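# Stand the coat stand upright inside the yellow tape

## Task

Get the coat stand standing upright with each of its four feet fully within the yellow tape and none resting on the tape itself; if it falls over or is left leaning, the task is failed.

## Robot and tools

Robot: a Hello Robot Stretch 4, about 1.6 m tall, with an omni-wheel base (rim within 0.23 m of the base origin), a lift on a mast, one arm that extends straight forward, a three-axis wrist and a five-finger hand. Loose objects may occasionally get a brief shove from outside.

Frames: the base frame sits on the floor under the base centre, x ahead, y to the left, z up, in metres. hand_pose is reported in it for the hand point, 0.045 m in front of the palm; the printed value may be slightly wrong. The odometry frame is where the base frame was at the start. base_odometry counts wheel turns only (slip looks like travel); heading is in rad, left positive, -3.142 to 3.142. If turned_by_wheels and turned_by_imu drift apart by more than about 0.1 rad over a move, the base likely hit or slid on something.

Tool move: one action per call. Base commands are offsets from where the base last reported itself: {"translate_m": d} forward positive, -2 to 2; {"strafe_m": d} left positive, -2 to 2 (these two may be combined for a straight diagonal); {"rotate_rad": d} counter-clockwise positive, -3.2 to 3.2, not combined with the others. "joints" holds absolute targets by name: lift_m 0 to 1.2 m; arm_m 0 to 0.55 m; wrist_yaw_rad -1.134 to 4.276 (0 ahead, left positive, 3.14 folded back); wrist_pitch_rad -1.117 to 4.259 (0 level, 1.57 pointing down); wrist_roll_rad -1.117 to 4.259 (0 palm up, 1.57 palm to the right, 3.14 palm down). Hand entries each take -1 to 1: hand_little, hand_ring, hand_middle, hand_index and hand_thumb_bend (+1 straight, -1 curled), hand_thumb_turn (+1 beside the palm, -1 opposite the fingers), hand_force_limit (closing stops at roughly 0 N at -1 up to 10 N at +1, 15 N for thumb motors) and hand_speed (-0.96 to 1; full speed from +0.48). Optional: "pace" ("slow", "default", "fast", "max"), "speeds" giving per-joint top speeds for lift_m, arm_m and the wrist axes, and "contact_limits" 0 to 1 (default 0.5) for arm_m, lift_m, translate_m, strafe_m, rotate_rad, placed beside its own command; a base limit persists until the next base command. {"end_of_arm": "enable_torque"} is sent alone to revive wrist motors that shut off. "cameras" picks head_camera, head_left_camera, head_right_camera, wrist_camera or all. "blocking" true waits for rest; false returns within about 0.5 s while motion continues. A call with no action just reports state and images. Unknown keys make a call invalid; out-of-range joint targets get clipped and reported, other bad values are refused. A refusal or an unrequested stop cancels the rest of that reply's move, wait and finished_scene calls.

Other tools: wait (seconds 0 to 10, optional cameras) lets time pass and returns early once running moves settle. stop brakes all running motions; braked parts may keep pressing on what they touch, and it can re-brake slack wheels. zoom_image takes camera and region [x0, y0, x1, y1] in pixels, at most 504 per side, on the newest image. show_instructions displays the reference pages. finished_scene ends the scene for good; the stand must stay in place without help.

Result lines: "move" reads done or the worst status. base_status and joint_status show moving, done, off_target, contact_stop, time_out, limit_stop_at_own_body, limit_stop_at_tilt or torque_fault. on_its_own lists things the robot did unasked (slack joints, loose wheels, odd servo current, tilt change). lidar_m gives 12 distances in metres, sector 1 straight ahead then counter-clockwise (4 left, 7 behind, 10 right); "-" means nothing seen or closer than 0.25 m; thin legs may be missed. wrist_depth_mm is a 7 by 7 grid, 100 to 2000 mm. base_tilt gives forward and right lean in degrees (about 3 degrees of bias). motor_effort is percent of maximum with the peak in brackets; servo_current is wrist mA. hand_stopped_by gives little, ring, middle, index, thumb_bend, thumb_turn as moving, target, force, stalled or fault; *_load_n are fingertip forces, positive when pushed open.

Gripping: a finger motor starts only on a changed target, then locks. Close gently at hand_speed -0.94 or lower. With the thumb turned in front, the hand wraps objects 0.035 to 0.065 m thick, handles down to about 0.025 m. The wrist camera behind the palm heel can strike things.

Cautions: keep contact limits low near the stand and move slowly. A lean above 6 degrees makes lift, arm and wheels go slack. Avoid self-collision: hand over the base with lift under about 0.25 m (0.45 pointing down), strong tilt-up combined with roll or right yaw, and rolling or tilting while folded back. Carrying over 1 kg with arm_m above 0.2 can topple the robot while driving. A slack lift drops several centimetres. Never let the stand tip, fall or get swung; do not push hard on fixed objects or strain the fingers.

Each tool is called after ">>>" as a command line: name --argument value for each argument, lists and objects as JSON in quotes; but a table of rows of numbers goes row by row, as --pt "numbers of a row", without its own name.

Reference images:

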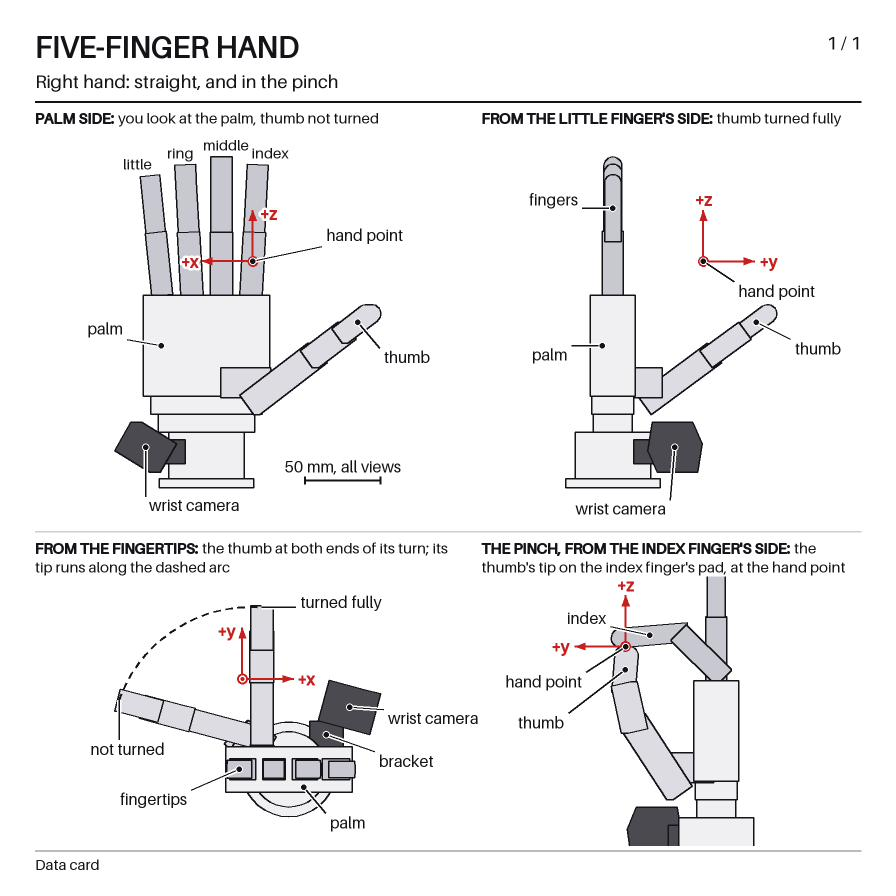

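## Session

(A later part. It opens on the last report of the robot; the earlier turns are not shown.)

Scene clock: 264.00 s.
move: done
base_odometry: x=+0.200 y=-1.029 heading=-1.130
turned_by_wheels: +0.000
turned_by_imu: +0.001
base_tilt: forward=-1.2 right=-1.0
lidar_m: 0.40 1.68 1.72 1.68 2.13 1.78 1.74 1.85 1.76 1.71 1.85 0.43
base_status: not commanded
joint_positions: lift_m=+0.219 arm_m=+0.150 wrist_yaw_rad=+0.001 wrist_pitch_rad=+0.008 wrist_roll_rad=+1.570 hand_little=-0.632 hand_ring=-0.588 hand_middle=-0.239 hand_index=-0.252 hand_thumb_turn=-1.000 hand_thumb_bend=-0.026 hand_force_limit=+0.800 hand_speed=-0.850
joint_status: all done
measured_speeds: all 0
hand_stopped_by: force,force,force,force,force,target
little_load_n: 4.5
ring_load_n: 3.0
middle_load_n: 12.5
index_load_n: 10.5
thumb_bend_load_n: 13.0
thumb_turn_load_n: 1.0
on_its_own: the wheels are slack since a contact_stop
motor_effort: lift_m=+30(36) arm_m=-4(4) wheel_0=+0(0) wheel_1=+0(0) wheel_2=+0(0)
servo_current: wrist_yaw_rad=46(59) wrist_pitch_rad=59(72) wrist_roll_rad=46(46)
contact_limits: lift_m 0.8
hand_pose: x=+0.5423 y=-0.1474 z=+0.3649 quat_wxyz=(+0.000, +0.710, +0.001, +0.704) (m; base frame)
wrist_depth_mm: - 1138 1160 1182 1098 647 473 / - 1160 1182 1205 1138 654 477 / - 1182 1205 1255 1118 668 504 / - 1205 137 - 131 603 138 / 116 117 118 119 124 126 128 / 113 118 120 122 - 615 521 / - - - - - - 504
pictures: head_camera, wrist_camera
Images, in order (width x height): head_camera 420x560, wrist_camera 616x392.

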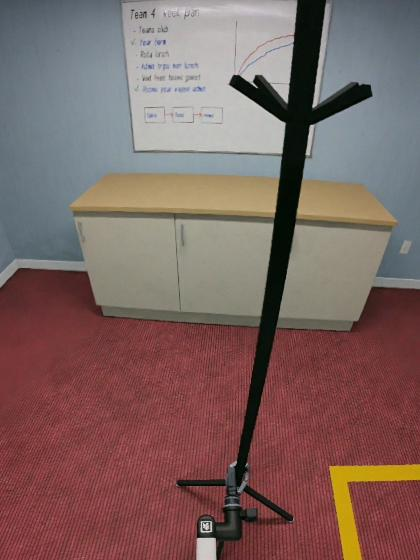

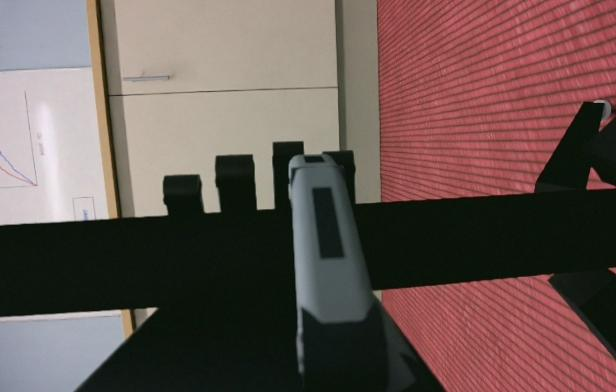

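>>> move --joints '{"lift_m": 0.25}' --speeds '{"lift_m": 0.04}' --contact_limits '{"lift_m": 0.8}' --cameras '["wrist_camera","head_camera","head_right_camera"]'

>>> zoom_image --camera "head_camera" --region '[150, 380, 320, 560]'

>>> zoom_image --camera "head_right_camera" --region '[150, 340, 380, 540]'

Scene clock: 268.83 s.
move: done
base_odometry: x=+0.200 y=-1.029 heading=-1.130
turned_by_wheels: +0.000
turned_by_imu: +0.001
base_tilt: forward=-1.2 right=-1.0
lidar_m: 0.36 1.68 1.70 1.67 2.15 1.75 1.74 1.86 1.76 1.71 1.87 0.41
base_status: not commanded
joint_positions: lift_m=+0.249 arm_m=+0.150 wrist_yaw_rad=+0.001 wrist_pitch_rad=+0.009 wrist_roll_rad=+1.570 hand_little=-0.632 hand_ring=-0.588 hand_middle=-0.239 hand_index=-0.252 hand_thumb_turn=-1.000 hand_thumb_bend=-0.026 hand_force_limit=+0.800 hand_speed=-0.850
joint_status: all done
measured_speeds: all 0
hand_stopped_by: force,force,force,force,force,target
little_load_n: 4.5
ring_load_n: 2.0
middle_load_n: 12.5
index_load_n: 11.0
thumb_bend_load_n: 13.0
thumb_turn_load_n: 0.5
on_its_own: the wheels are slack since a contact_stop
motor_effort: lift_m=+30(36) arm_m=-4(4) wheel_0=+0(0) wheel_1=+0(0) wheel_2=+0(0)
servo_current: wrist_yaw_rad=52(59) wrist_pitch_rad=65(72) wrist_roll_rad=39(52)
contact_limits: lift_m 0.8
hand_pose: x=+0.5422 y=-0.1474 z=+0.3948 quat_wxyz=(+0.000, +0.710, +0.001, +0.704) (m; base frame)
wrist_depth_mm: - 1118 1160 1182 1182 699 517 / - 1138 1182 1182 1255 707 521 / - 1182 1205 1205 1138 723 530 / - 1182 137 - 133 654 504 / 117 118 118 120 124 126 128 / 114 118 120 122 - 676 544 / - - - - - - 549
pictures: head_camera, head_right_camera, wrist_camera
Images, in order (width x height): head_camera 420x560, head_right_camera 420x672, wrist_camera 616x392.

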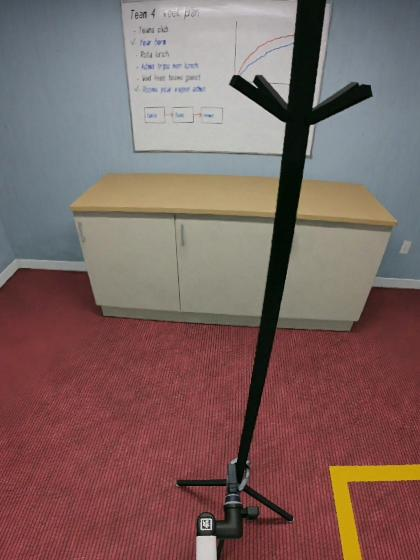

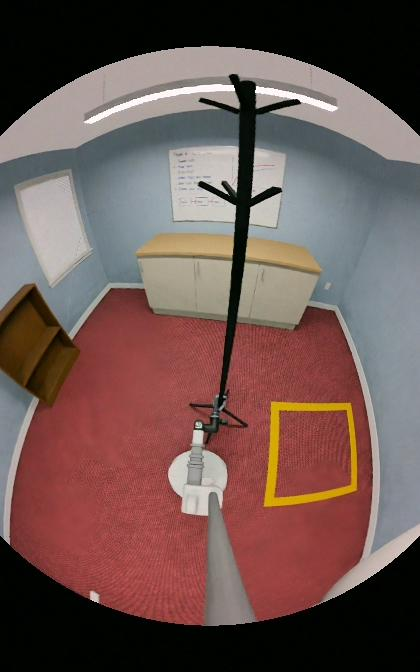

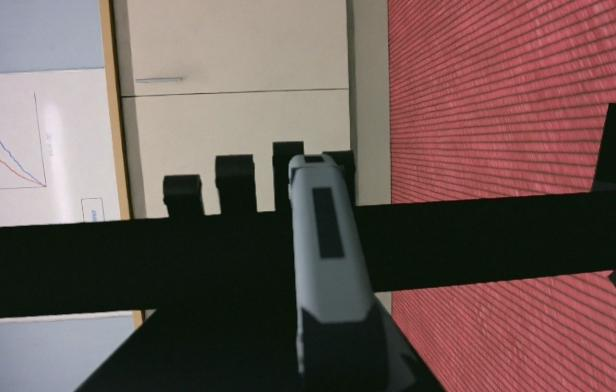

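Scaled by 2.800 from the camera's 420x560 image, which has a finer 1200x1600 frame.

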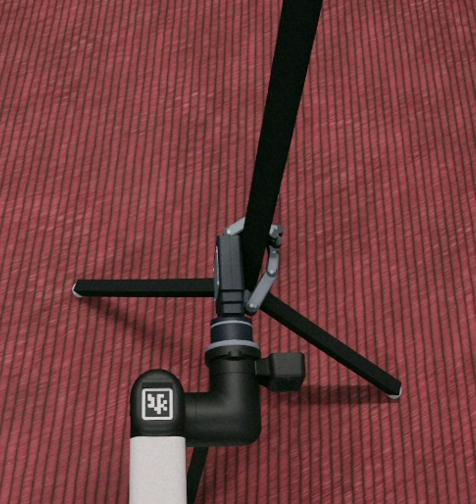

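Scaled by 2.191 from the camera's 420x672 image, which has a finer 600x960 frame.

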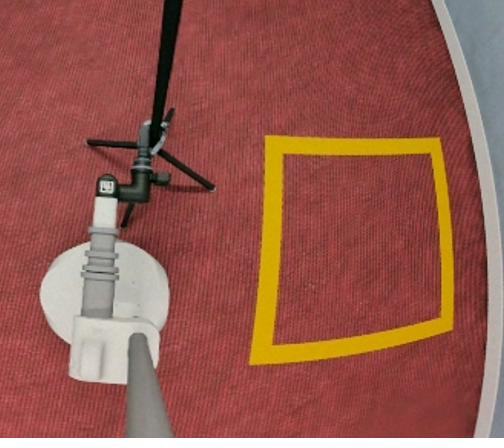

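>>> move --base '{"translate_m": -0.05, "strafe_m": -0.12}' --pace "slow" --contact_limits '{"strafe_m": 1.0}' --cameras '["head_camera","head_right_camera", "wrist_camera"]'

>>> zoom_image --camera "head_right_camera" --region '[150, 340, 380, 540]'

Scene clock: 277.27 s.
move: done
base_odometry: x=+0.070 y=-1.035 heading=-1.130
turned_by_wheels: +0.000
turned_by_imu: +0.007
base_tilt: forward=-1.3 right=-1.2
lidar_m: 0.46 1.75 1.76 1.81 2.27 1.72 1.71 2.05 0.25 0.26 1.74 0.26
base_status: done
joint_positions: lift_m=+0.250 arm_m=+0.150 wrist_yaw_rad=+0.001 wrist_pitch_rad=+0.004 wrist_roll_rad=+1.573 hand_little=-0.632 hand_ring=-0.588 hand_middle=-0.239 hand_index=-0.252 hand_thumb_turn=-1.000 hand_thumb_bend=-0.025 hand_force_limit=+0.800 hand_speed=-0.850
joint_status: not commanded
measured_speeds: all 0
hand_stopped_by: force,force,force,force,force,target
little_load_n: 0.0
ring_load_n: 0.0
middle_load_n: 12.0
index_load_n: 10.5
thumb_bend_load_n: 13.0
thumb_turn_load_n: 2.0
motor_effort: lift_m=+19(31) arm_m=+5(5) wheel_0=+4(26) wheel_1=-1(17) wheel_2=+0(22)
servo_current: wrist_yaw_rad=46(117) wrist_pitch_rad=52(78) wrist_roll_rad=33(52)
contact_limits: lift_m 0.8; strafe_m 1
hand_pose: x=+0.5423 y=-0.1473 z=+0.3967 quat_wxyz=(-0.001, +0.708, +0.000, +0.706) (m; base frame)
wrist_depth_mm: - 1160 1205 1229 1281 647 525 / - 1182 1205 1229 1308 621 535 / - 1255 1255 1281 1308 215 544 / - 1255 141 - 146 158 - / - - - - 125 150 504 / - - - - - 153 - / - - - - - - -
pictures: head_camera, head_right_camera, wrist_camera
Images, in order (width x height): head_camera 420x560, head_right_camera 420x672, wrist_camera 616x392.

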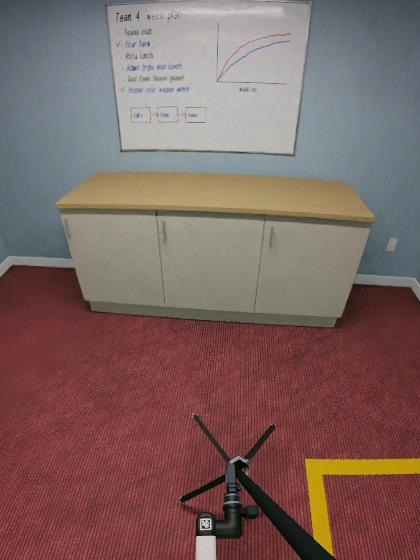

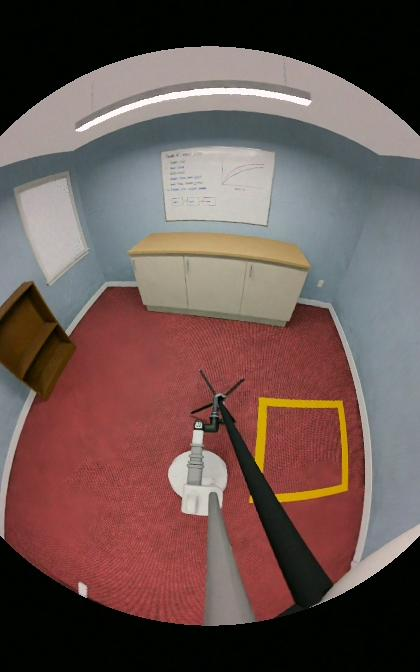

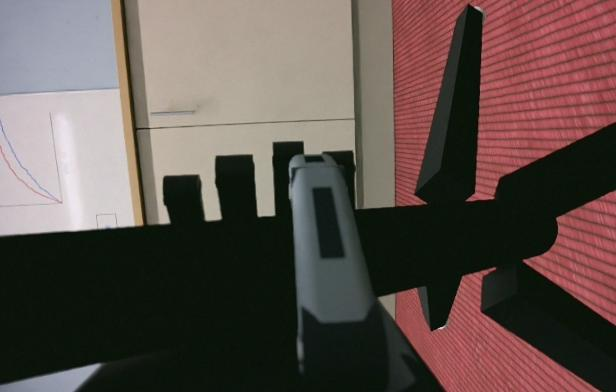

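Scaled by 2.191 from the camera's 420x672 image, which has a finer 600x960 frame.

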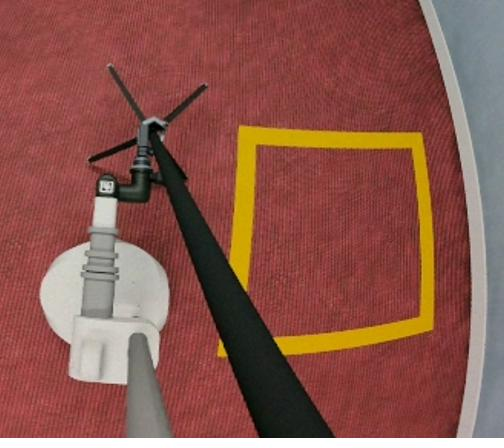

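>>> move --base '{"translate_m": 0.03, "strafe_m": 0.07}' --pace "slow" --contact_limits '{"strafe_m": 0.6}' --cameras '["head_camera","head_right_camera", "wrist_camera", "head_left_camera"]'

>>> zoom_image --camera "head_right_camera" --region '[150, 340, 380, 540]'

Scene clock: 292.80 s.
move: done
base_odometry: x=+0.145 y=-1.032 heading=-1.131
turned_by_wheels: -0.001
turned_by_imu: -0.001
base_tilt: forward=-1.1 right=-1.0
lidar_m: 0.49 1.71 1.76 1.76 2.20 1.74 1.72 2.16 1.69 1.66 1.81 0.25
base_status: done
joint_positions: lift_m=+0.250 arm_m=+0.150 wrist_yaw_rad=-0.007 wrist_pitch_rad=+0.013 wrist_roll_rad=+1.573 hand_little=-0.632 hand_ring=-0.588 hand_middle=-0.239 hand_index=-0.252 hand_thumb_turn=-1.000 hand_thumb_bend=-0.025 hand_force_limit=+0.800 hand_speed=-0.850
joint_status: not commanded
measured_speeds: all 0
hand_stopped_by: force,force,force,force,force,target
little_load_n: 0.0
ring_load_n: 0.0
middle_load_n: 12.0
index_load_n: 11.0
thumb_bend_load_n: 14.0
thumb_turn_load_n: 8.5
motor_effort: lift_m=+22(23) arm_m=+4(5) wheel_0=-10(15) wheel_1=+9(14) wheel_2=-10(19)
servo_current: wrist_yaw_rad=59(72) wrist_pitch_rad=72(85) wrist_roll_rad=39(46)
contact_limits: lift_m 0.8; strafe_m 0.6
hand_pose: x=+0.5408 y=-0.1491 z=+0.3944 quat_wxyz=(+0.002, +0.712, -0.003, +0.703) (m; base frame)
wrist_depth_mm: - 1160 1182 1229 1060 654 480 / - 1160 1205 1229 1078 627 492 / - 1205 1205 1281 1098 603 154 / - 1205 141 - 180 157 157 / - - - - 126 151 176 / - - - - - 158 - / - - - - - - 521
pictures: head_camera, head_left_camera, head_right_camera, wrist_camera
Images, in order (width x height): head_camera 420x560, head_left_camera 420x672, head_right_camera 420x672, wrist_camera 616x392.

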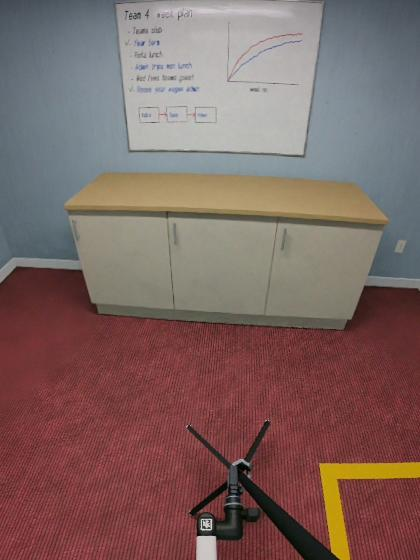

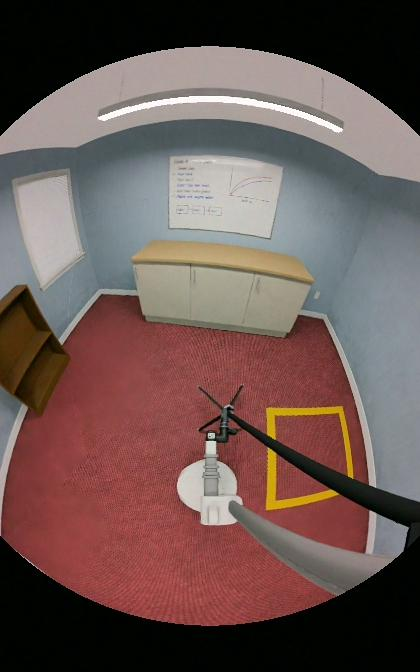

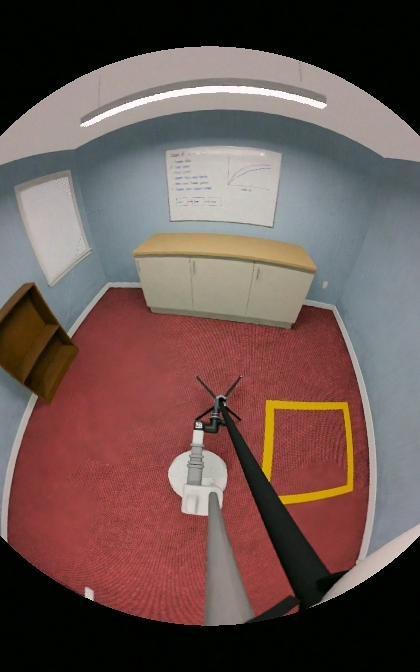

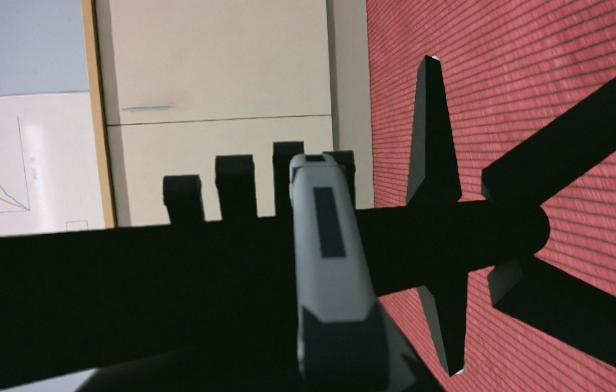

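Scaled by 2.191 from the camera's 420x672 image, which has a finer 600x960 frame.

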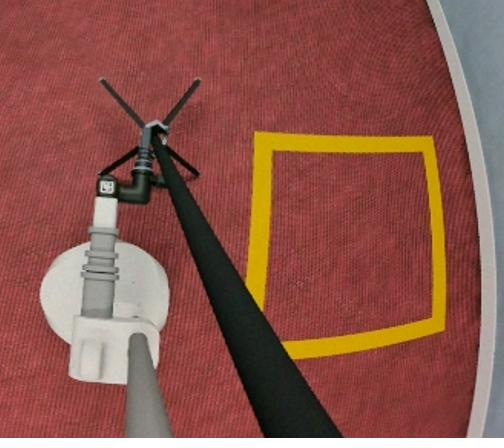

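>>> move --joints '{"arm_m": 0.22}' --speeds '{"arm_m": 0.06}' --cameras '["head_camera","head_right_camera", "wrist_camera"]'

>>> zoom_image --camera "head_right_camera" --region '[150, 340, 380, 540]'

Scene clock: 304.20 s.
move: done
base_odometry: x=+0.146 y=-1.032 heading=-1.131
turned_by_wheels: +0.000
turned_by_imu: +0.001
base_tilt: forward=-1.3 right=-1.1
lidar_m: 0.51 1.71 1.77 1.76 2.20 1.73 1.75 2.18 1.69 0.25 1.79 0.25
base_status: not commanded
joint_positions: lift_m=+0.250 arm_m=+0.219 wrist_yaw_rad=-0.009 wrist_pitch_rad=+0.013 wrist_roll_rad=+1.573 hand_little=-0.632 hand_ring=-0.588 hand_middle=-0.239 hand_index=-0.252 hand_thumb_turn=-1.000 hand_thumb_bend=-0.025 hand_force_limit=+0.800 hand_speed=-0.850
joint_status: all done
measured_speeds: all 0
hand_stopped_by: force,force,force,force,force,target
little_load_n: 0.0
ring_load_n: 0.0
middle_load_n: 11.0
index_load_n: 10.0
thumb_bend_load_n: 13.5
thumb_turn_load_n: 6.0
motor_effort: lift_m=+22(23) arm_m=+11(13) wheel_0=-9(10) wheel_1=+5(9) wheel_2=-10(10)
servo_current: wrist_yaw_rad=59(65) wrist_pitch_rad=78(85) wrist_roll_rad=33(52)
contact_limits: lift_m 0.8; strafe_m 0.6
hand_pose: x=+0.6100 y=-0.1495 z=+0.3944 quat_wxyz=(+0.003, +0.712, -0.004, +0.703) (m; base frame)
wrist_depth_mm: - 1118 1138 1160 1160 691 508 / - 1118 1160 1182 1182 661 508 / - 1138 1160 1205 1078 640 156 / - 1138 140 - 181 156 161 / - - - - 131 158 508 / - - - - - 156 - / - - - - - - 559
pictures: head_camera, head_right_camera, wrist_camera
Images, in order (width x height): head_camera 420x560, head_right_camera 420x672, wrist_camera 616x392.

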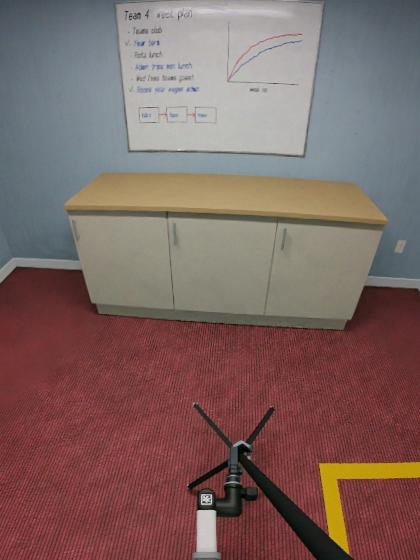

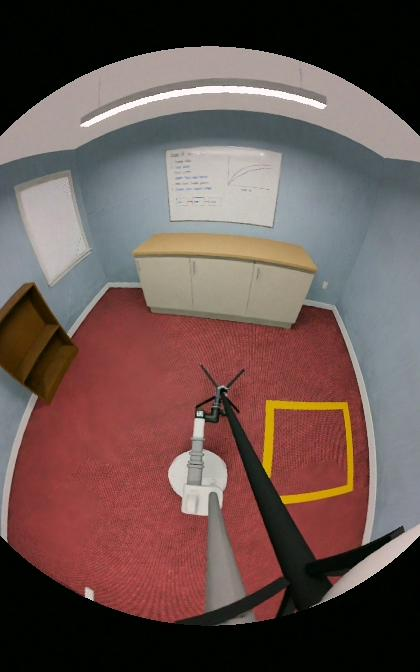

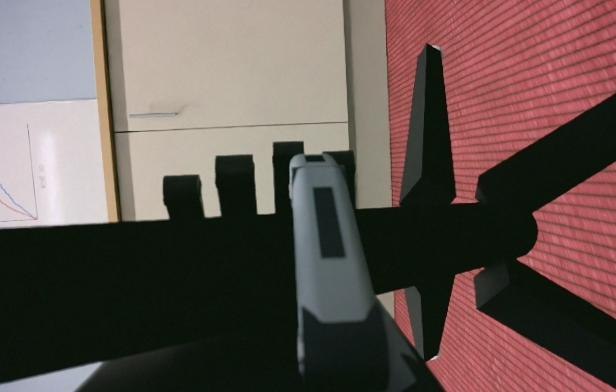

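Scaled by 2.191 from the camera's 420x672 image, which has a finer 600x960 frame.

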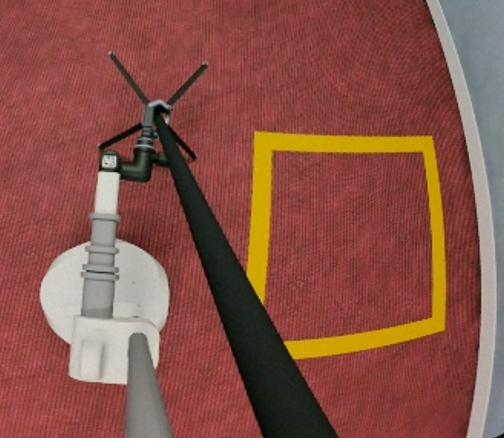

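>>> move --joints '{"wrist_pitch_rad": 0.2, "lift_m": 0.295, "arm_m": 0.27}' --speeds '{"wrist_pitch_rad": 0.12, "lift_m": 0.028, "arm_m": 0.03}' --cameras '["head_camera","head_right_camera", "wrist_camera"]'

>>> zoom_image --camera "head_right_camera" --region '[150, 340, 380, 540]'

Scene clock: 313.00 s.
move: done
base_odometry: x=+0.146 y=-1.032 heading=-1.131
turned_by_wheels: +0.001
turned_by_imu: +0.002
base_tilt: forward=-1.1 right=-1.1
lidar_m: 0.46 1.69 1.77 1.75 2.17 1.73 1.72 2.20 1.71 0.25 1.79 0.25
base_status: not commanded
joint_positions: lift_m=+0.294 arm_m=+0.270 wrist_yaw_rad=+0.002 wrist_pitch_rad=+0.201 wrist_roll_rad=+1.580 hand_little=-0.632 hand_ring=-0.588 hand_middle=-0.239 hand_index=-0.251 hand_thumb_turn=-0.956 hand_thumb_bend=-0.024 hand_force_limit=+0.800 hand_speed=-0.850
joint_status: all done
measured_speeds: all 0
hand_stopped_by: force,force,force,force,force,target
little_load_n: 0.0
ring_load_n: 0.0
middle_load_n: 7.5
index_load_n: 25.5
thumb_bend_load_n: 18.0
thumb_turn_load_n: 52.0
motor_effort: lift_m=+39(44) arm_m=+7(13) wheel_0=-4(9) wheel_1=+5(5) wheel_2=-6(10)
servo_current: wrist_yaw_rad=52(72) wrist_pitch_rad=39(91) wrist_roll_rad=52(65)
contact_limits: strafe_m 0.6
hand_pose: x=+0.6517 y=-0.1468 z=+0.3969 quat_wxyz=(-0.004, +0.774, -0.003, +0.633) (m; base frame)
wrist_depth_mm: 931 991 1060 1138 809 569 445 / 946 1008 1078 1182 778 580 189 / 946 1025 1098 1160 290 591 188 / 991 1042 142 158 166 173 473 / 1008 1060 - - 145 175 462 / - - - - - 170 174 / - - - - - - 496
pictures: head_camera, head_right_camera, wrist_camera
Images, in order (width x height): head_camera 420x560, head_right_camera 420x672, wrist_camera 616x392.

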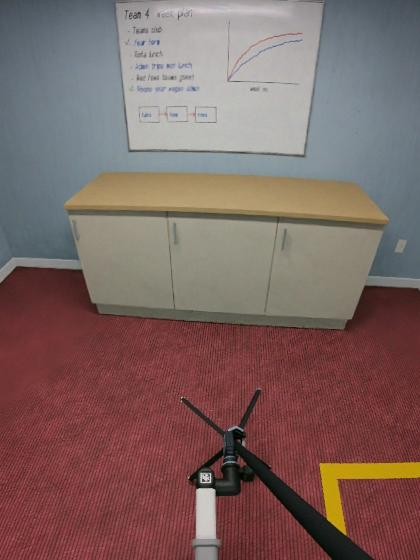

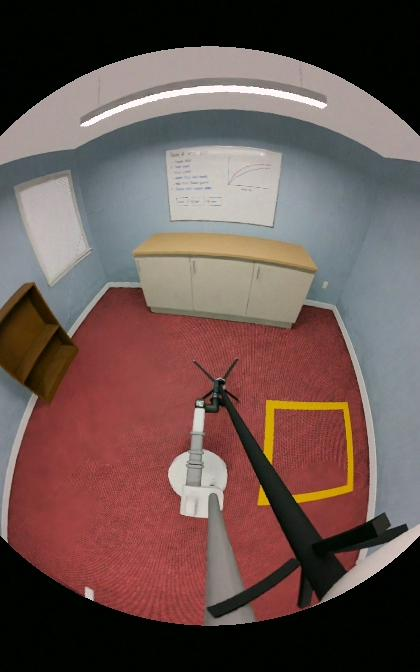

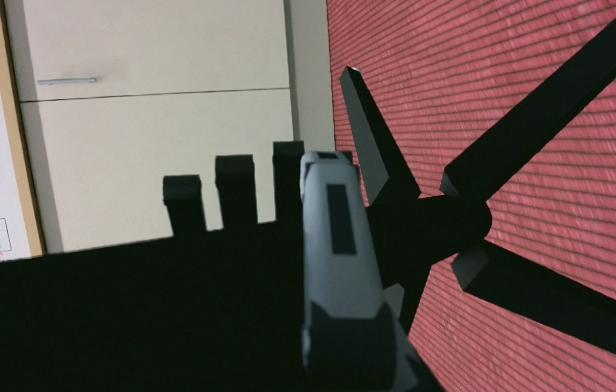

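Scaled by 2.191 from the camera's 420x672 image, which has a finer 600x960 frame.

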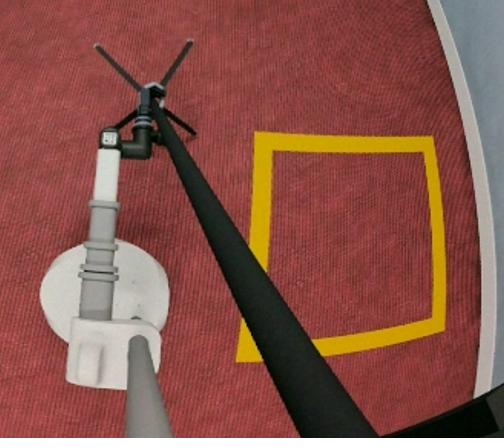

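>>> move --joints '{"wrist_pitch_rad": 0.0, "lift_m": 0.25}' --speeds '{"wrist_pitch_rad": 0.15, "lift_m": 0.034}' --cameras '["wrist_camera"]'

Scene clock: 337.87 s.
move: off_target
base_odometry: x=+0.146 y=-1.032 heading=-1.131
turned_by_wheels: +0.000
turned_by_imu: +0.001
base_tilt: forward=-1.2 right=-1.0
lidar_m: 0.60 1.73 1.74 1.75 2.19 1.73 1.72 2.16 1.71 0.27 1.80 0.25
base_status: not commanded
joint_positions: lift_m=+0.250 arm_m=+0.270 wrist_yaw_rad=+0.001 wrist_pitch_rad=+0.021 wrist_roll_rad=+1.578 hand_little=-0.632 hand_ring=-0.588 hand_middle=-0.239 hand_index=-0.251 hand_thumb_turn=-0.958 hand_thumb_bend=-0.024 hand_force_limit=+0.800 hand_speed=-0.850
joint_status: wrist_pitch_rad off_target (ended at +0.021, target +0.000); the others done
measured_speeds: all 0
hand_stopped_by: force,force,force,force,force,target
little_load_n: 0.0
ring_load_n: 0.0
middle_load_n: 10.0
index_load_n: 13.5
thumb_bend_load_n: 17.5
thumb_turn_load_n: 23.5
motor_effort: lift_m=+17(37) arm_m=+7(7) wheel_0=-4(5) wheel_1=+5(5) wheel_2=-6(6)
servo_current: wrist_yaw_rad=46(59) wrist_pitch_rad=130(195) wrist_roll_rad=52(65)
contact_limits: strafe_m 0.6
hand_pose: x=+0.6616 y=-0.1471 z=+0.3926 quat_wxyz=(-0.003, +0.715, -0.002, +0.700) (m; base frame)
wrist_depth_mm: - 1025 1060 1078 1118 676 500 / - 1042 1078 1098 1160 691 508 / - 1078 1098 1118 271 668 162 / - 1078 140 158 188 164 477 / - - - - 135 159 504 / - - - - - 160 157 / - - - - - - 539
pictures: wrist_camera
Images, in order (width x height): wrist_camera 616x392.

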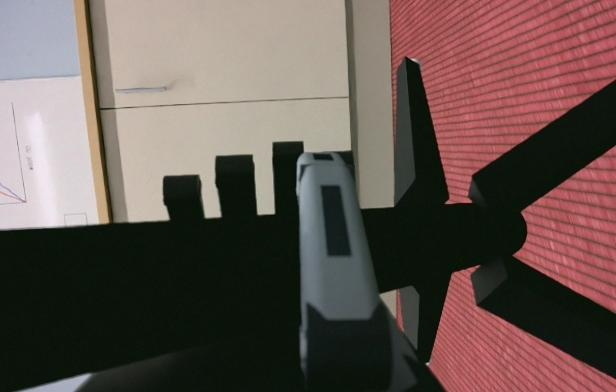

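>>> move --joints '{"hand_index": -0.12, "hand_middle": -0.12, "hand_speed": -0.85}' --cameras '["wrist_camera","head_camera"]'

Scene clock: 342.77 s.
move: done
base_odometry: x=+0.146 y=-1.032 heading=-1.131
turned_by_wheels: +0.000
turned_by_imu: +0.001
base_tilt: forward=-1.2 right=-1.0
lidar_m: 0.62 1.70 1.77 1.76 2.19 1.74 1.75 2.16 1.72 0.25 1.81 0.25
base_status: not commanded
joint_positions: lift_m=+0.250 arm_m=+0.270 wrist_yaw_rad=+0.001 wrist_pitch_rad=+0.021 wrist_roll_rad=+1.578 hand_little=-0.632 hand_ring=-0.588 hand_middle=-0.120 hand_index=-0.120 hand_thumb_turn=-0.958 hand_thumb_bend=-0.025 hand_force_limit=+0.800 hand_speed=-0.850
joint_status: all done
measured_speeds: all 0
hand_stopped_by: force,force,target,target,force,target
little_load_n: 0.0
ring_load_n: 0.0
middle_load_n: 0.0
index_load_n: 0.0
thumb_bend_load_n: 8.5
thumb_turn_load_n: 15.0
motor_effort: lift_m=+17(18) arm_m=+6(7) wheel_0=-4(4) wheel_1=+5(5) wheel_2=-6(7)
servo_current: wrist_yaw_rad=59(65) wrist_pitch_rad=130(137) wrist_roll_rad=46(52)
contact_limits: strafe_m 0.6
hand_pose: x=+0.6616 y=-0.1471 z=+0.3927 quat_wxyz=(-0.003, +0.714, -0.002, +0.700) (m; base frame)
wrist_depth_mm: - 1025 1060 1098 1098 676 496 / - 1042 1098 1098 1160 691 508 / - 1060 1098 1118 273 668 161 / - 1098 140 - 189 164 477 / - - - - 134 159 504 / - - - - - 160 157 / - - - - - - 544
pictures: head_camera, wrist_camera
Images, in order (width x height): head_camera 420x560, wrist_camera 616x392.

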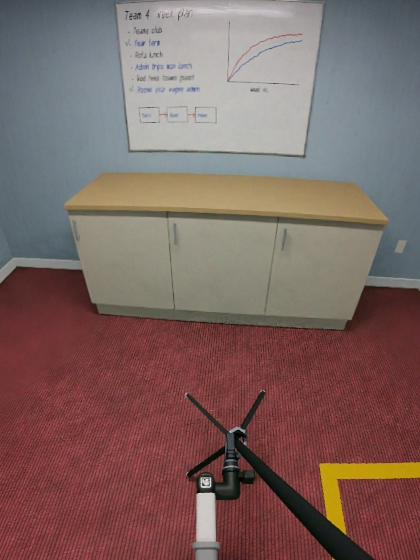

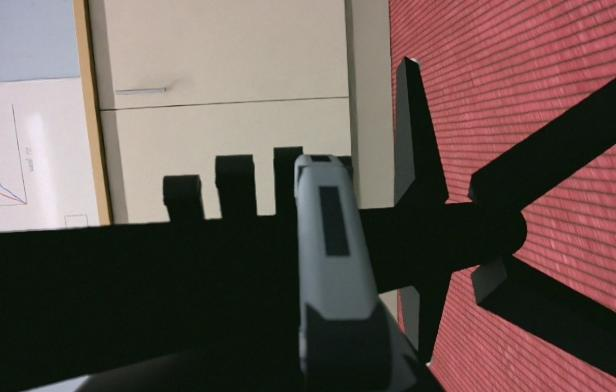

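>>> move --joints '{"wrist_pitch_rad": -0.18, "lift_m": 0.355, "arm_m": 0.19}' --speeds '{"wrist_pitch_rad": 0.08, "lift_m": 0.042, "arm_m": 0.032}' --cameras '["wrist_camera","head_camera","head_right_camera"]'

Scene clock: 350.17 s.
move: off_target
base_odometry: x=+0.146 y=-1.032 heading=-1.130
turned_by_wheels: +0.000
turned_by_imu: +0.002
base_tilt: forward=-1.2 right=-1.1
lidar_m: 0.63 1.74 1.77 1.75 2.19 1.72 1.72 2.16 1.70 0.25 1.81 0.25
base_status: not commanded
joint_positions: lift_m=+0.354 arm_m=+0.190 wrist_yaw_rad=-0.002 wrist_pitch_rad=-0.141 wrist_roll_rad=+1.577 hand_little=-0.632 hand_ring=-0.588 hand_middle=-0.120 hand_index=-0.120 hand_thumb_turn=-0.959 hand_thumb_bend=-0.028 hand_force_limit=+0.800 hand_speed=-0.850
joint_status: wrist_pitch_rad off_target (ended at -0.141, target -0.180); the others done
measured_speeds: all 0
hand_stopped_by: force,force,target,target,force,target
little_load_n: 0.0
ring_load_n: 0.0
middle_load_n: 0.0
index_load_n: 0.0
thumb_bend_load_n: 6.0
thumb_turn_load_n: 15.5
on_its_own: wrist_pitch_rad is at rest, and its servo_current (312 mA) is outside its rest range (0 to 130 mA)
motor_effort: lift_m=+36(43) arm_m=-6(8) wheel_0=-4(4) wheel_1=+5(5) wheel_2=-6(6)
servo_current: wrist_yaw_rad=46(59) wrist_pitch_rad=312(390) wrist_roll_rad=46(59)
contact_limits: strafe_m 0.6
hand_pose: x=+0.5845 y=-0.1478 z=+0.5322 quat_wxyz=(-0.002, +0.656, -0.003, +0.755) (m; base frame)
wrist_depth_mm: - - 1160 1182 1160 1098 741 / - - 1205 1182 1182 1118 759 / - - 1205 1205 1205 1160 366 / - - 138 - 150 1008 273 / - - - - 126 148 - / - - - - - 1042 759 / - - - - - - 809
pictures: head_camera, head_right_camera, wrist_camera
Images, in order (width x height): head_camera 420x560, head_right_camera 420x672, wrist_camera 616x392.

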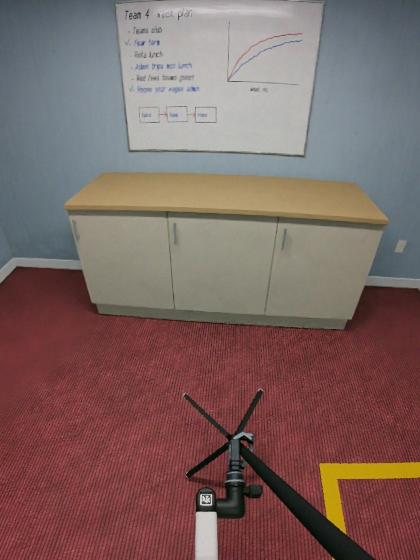

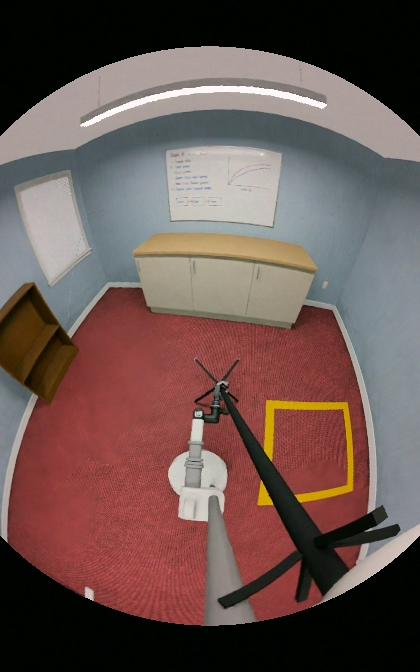

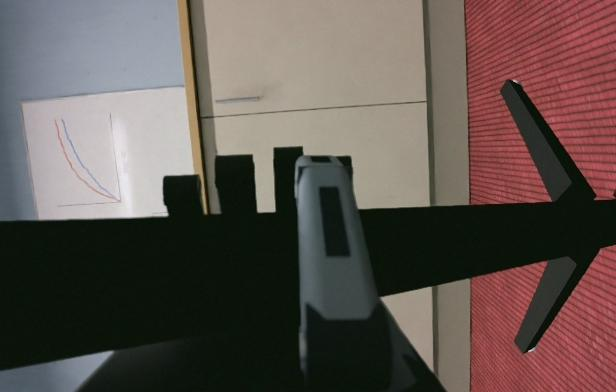

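>>> move --joints '{"wrist_pitch_rad": -0.12, "lift_m": 0.54, "arm_m": 0.06}' --speeds '{"wrist_pitch_rad": 0.08, "lift_m": 0.046, "arm_m": 0.033}' --cameras '["wrist_camera","head_camera","head_right_camera"]'

Scene clock: 358.20 s.
move: done
base_odometry: x=+0.146 y=-1.032 heading=-1.130
turned_by_wheels: +0.000
turned_by_imu: +0.002
base_tilt: forward=-1.2 right=-1.1
lidar_m: 0.54 1.70 1.78 1.74 2.23 1.76 1.72 2.17 1.69 0.25 1.80 0.25
base_status: not commanded
joint_positions: lift_m=+0.539 arm_m=+0.060 wrist_yaw_rad=-0.005 wrist_pitch_rad=-0.108 wrist_roll_rad=+1.575 hand_little=-0.632 hand_ring=-0.588 hand_middle=-0.120 hand_index=-0.120 hand_thumb_turn=-0.959 hand_thumb_bend=-0.028 hand_force_limit=+0.800 hand_speed=-0.850
joint_status: all done
measured_speeds: all 0
hand_stopped_by: force,force,target,target,force,target
little_load_n: 0.0
ring_load_n: 0.0
middle_load_n: 0.0
index_load_n: 0.0
thumb_bend_load_n: 4.5
thumb_turn_load_n: 11.5
motor_effort: lift_m=+33(41) arm_m=-6(8) wheel_0=-4(4) wheel_1=+5(5) wheel_2=-6(6)
servo_current: wrist_yaw_rad=52(65) wrist_pitch_rad=85(319) wrist_roll_rad=46(59)
contact_limits: strafe_m 0.6
hand_pose: x=+0.4538 y=-0.1487 z=+0.7102 quat_wxyz=(+0.000, +0.668, -0.003, +0.744) (m; base frame)
wrist_depth_mm: - - - 1308 1308 1308 1008 / - - - 1308 1308 1308 1042 / - - - 1366 1336 1366 1060 / - - 133 - 149 1336 991 / - - - - 131 156 189 / - - - 109 - 1397 1098 / - - - - - - 1098
pictures: head_camera, head_right_camera, wrist_camera
Images, in order (width x height): head_camera 420x560, head_right_camera 420x672, wrist_camera 616x392.

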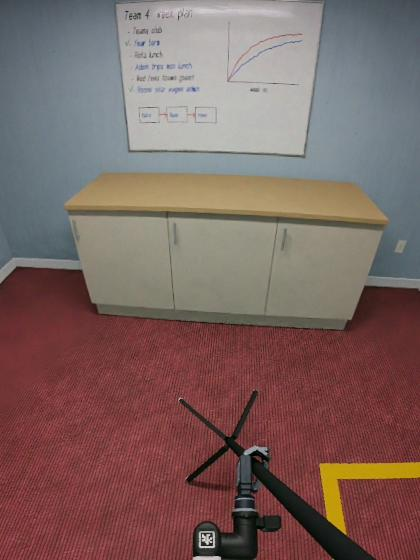

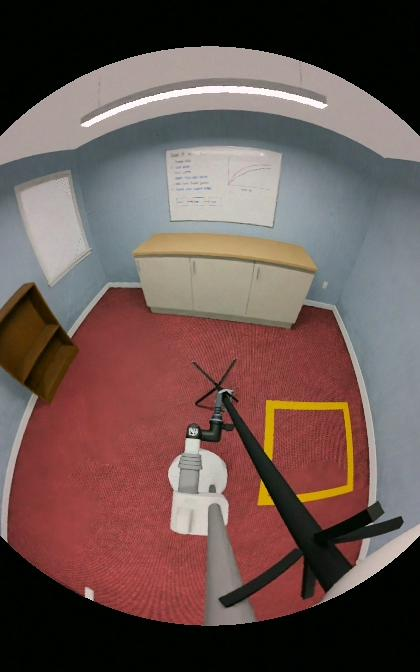

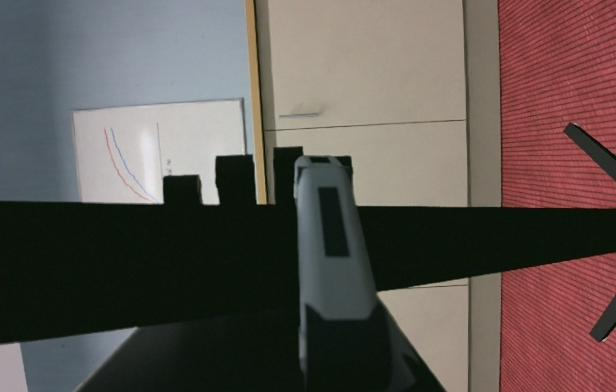

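>>> move --joints '{"arm_m": 0.24, "lift_m": 0.56}' --speeds '{"arm_m": 0.06, "lift_m": 0.01}' --cameras '["wrist_camera","head_camera","head_right_camera"]'

Scene clock: 366.87 s.
move: done
base_odometry: x=+0.146 y=-1.032 heading=-1.130
turned_by_wheels: +0.000
turned_by_imu: +0.003
base_tilt: forward=-1.2 right=-1.1
lidar_m: 0.29 1.70 1.77 1.72 2.22 1.74 1.71 2.18 1.70 1.65 1.80 0.26
base_status: not commanded
joint_positions: lift_m=+0.560 arm_m=+0.240 wrist_yaw_rad=+0.002 wrist_pitch_rad=-0.114 wrist_roll_rad=+1.573 hand_little=-0.632 hand_ring=-0.588 hand_middle=-0.120 hand_index=-0.120 hand_thumb_turn=-0.960 hand_thumb_bend=-0.029 hand_force_limit=+0.800 hand_speed=-0.850
joint_status: all done
measured_speeds: all 0
hand_stopped_by: force,force,target,target,force,target
little_load_n: 0.0
ring_load_n: 0.0
middle_load_n: 0.0
index_load_n: 0.0
thumb_bend_load_n: 0.5
thumb_turn_load_n: 0.0
motor_effort: lift_m=+27(39) arm_m=+7(13) wheel_0=+0(4) wheel_1=+3(5) wheel_2=-3(6)
servo_current: wrist_yaw_rad=46(59) wrist_pitch_rad=59(85) wrist_roll_rad=46(52)
contact_limits: strafe_m 0.6
hand_pose: x=+0.6345 y=-0.1470 z=+0.7323 quat_wxyz=(-0.002, +0.666, +0.000, +0.746) (m; base frame)
wrist_depth_mm: - - - 1098 1078 1078 1098 / - - - 1138 1098 1098 1138 / - - - 1138 1118 1138 1160 / - - 133 113 1160 1138 1118 / - - - 102 - 120 126 / - - - 105 - 1229 1229 / - - - - - - 1229
pictures: head_camera, head_right_camera, wrist_camera
Images, in order (width x height): head_camera 420x560, head_right_camera 420x672, wrist_camera 616x392.

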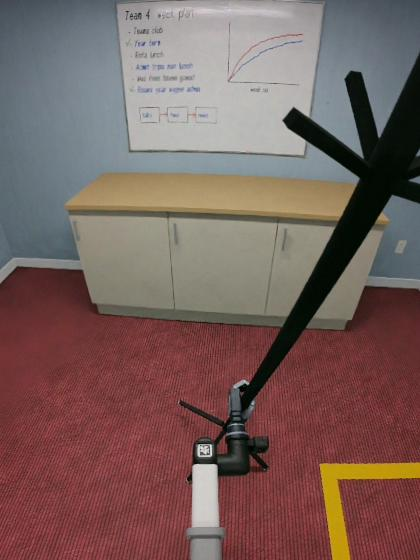

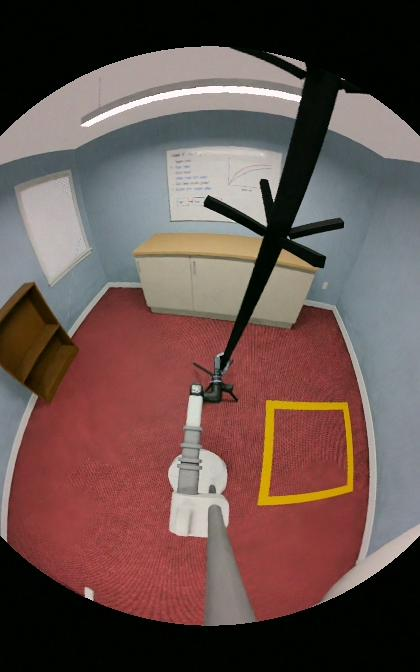

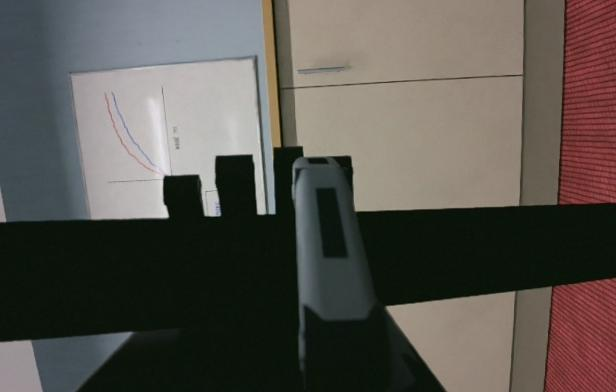

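>>> move --joints '{"arm_m": 0.34, "wrist_pitch_rad": -0.04, "lift_m": 0.57}' --speeds '{"arm_m": 0.05, "lift_m": 0.01, "wrist_pitch_rad": 0.05}' --cameras '["wrist_camera","head_camera","head_right_camera"]'

Scene clock: 372.20 s.
move: done
base_odometry: x=+0.146 y=-1.032 heading=-1.130
turned_by_wheels: +0.000
turned_by_imu: +0.002
base_tilt: forward=-1.2 right=-1.1
lidar_m: 0.50 1.74 1.77 1.73 2.20 1.75 1.73 2.17 1.70 1.64 1.82 0.46
base_status: not commanded
joint_positions: lift_m=+0.570 arm_m=+0.340 wrist_yaw_rad=+0.004 wrist_pitch_rad=-0.040 wrist_roll_rad=+1.573 hand_little=-0.632 hand_ring=-0.588 hand_middle=-0.120 hand_index=-0.120 hand_thumb_turn=-0.960 hand_thumb_bend=-0.029 hand_force_limit=+0.800 hand_speed=-0.850
joint_status: all done
measured_speeds: all 0
hand_stopped_by: force,force,target,target,force,target
little_load_n: 0.0
ring_load_n: 0.0
middle_load_n: 0.0
index_load_n: 0.0
thumb_bend_load_n: 0.0
thumb_turn_load_n: 0.5
motor_effort: lift_m=+26(32) arm_m=+6(9) wheel_0=+2(2) wheel_1=+3(4) wheel_2=-1(3)
servo_current: wrist_yaw_rad=46(59) wrist_pitch_rad=52(111) wrist_roll_rad=39(52)
contact_limits: strafe_m 0.6
hand_pose: x=+0.7338 y=-0.1466 z=+0.7258 quat_wxyz=(-0.002, +0.693, +0.001, +0.721) (m; base frame)
wrist_depth_mm: - - 991 991 991 1008 1025 / - - 991 1025 1025 1025 1042 / - - 1025 1025 1060 1060 1060 / - - 134 116 1098 1078 1025 / - 103 105 107 - 120 124 / - 103 105 111 - 1138 1078 / - - - - - - 1078
pictures: head_camera, head_right_camera, wrist_camera
Images, in order (width x height): head_camera 420x560, head_right_camera 420x672, wrist_camera 616x392.

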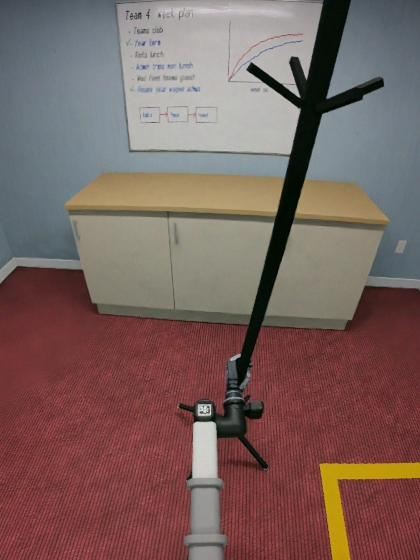

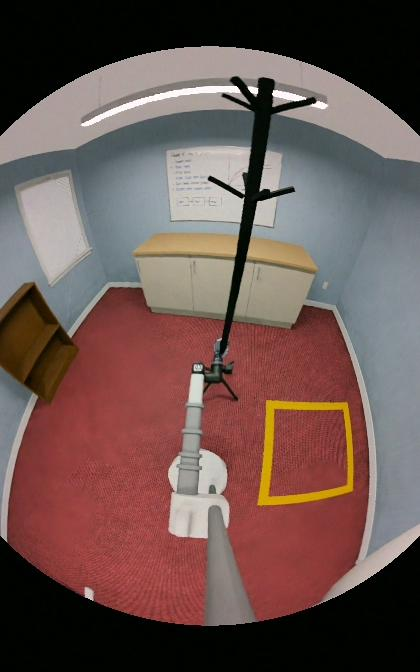

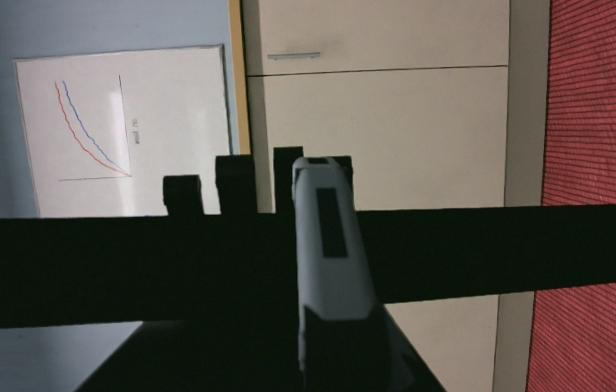

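>>> zoom_image --camera "head_camera" --region '[150, 330, 320, 520]'

>>> zoom_image --camera "head_right_camera" --region '[150, 310, 380, 540]'

Scaled by 2.653 from the camera's 420x560 image, which has a finer 1200x1600 frame.

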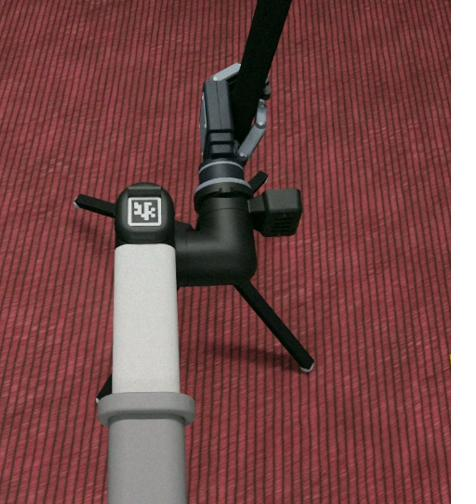

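Scaled by 2.191 from the camera's 420x672 image, which has a finer 600x960 frame.

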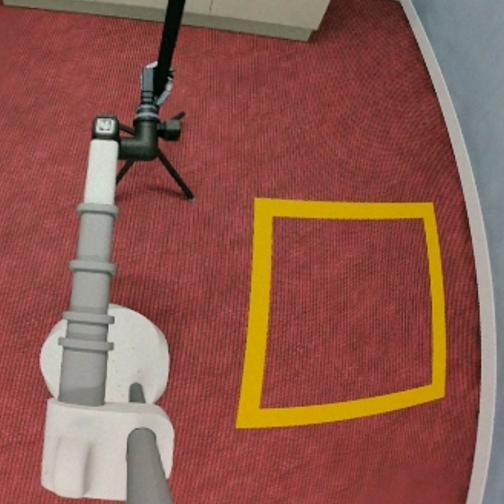

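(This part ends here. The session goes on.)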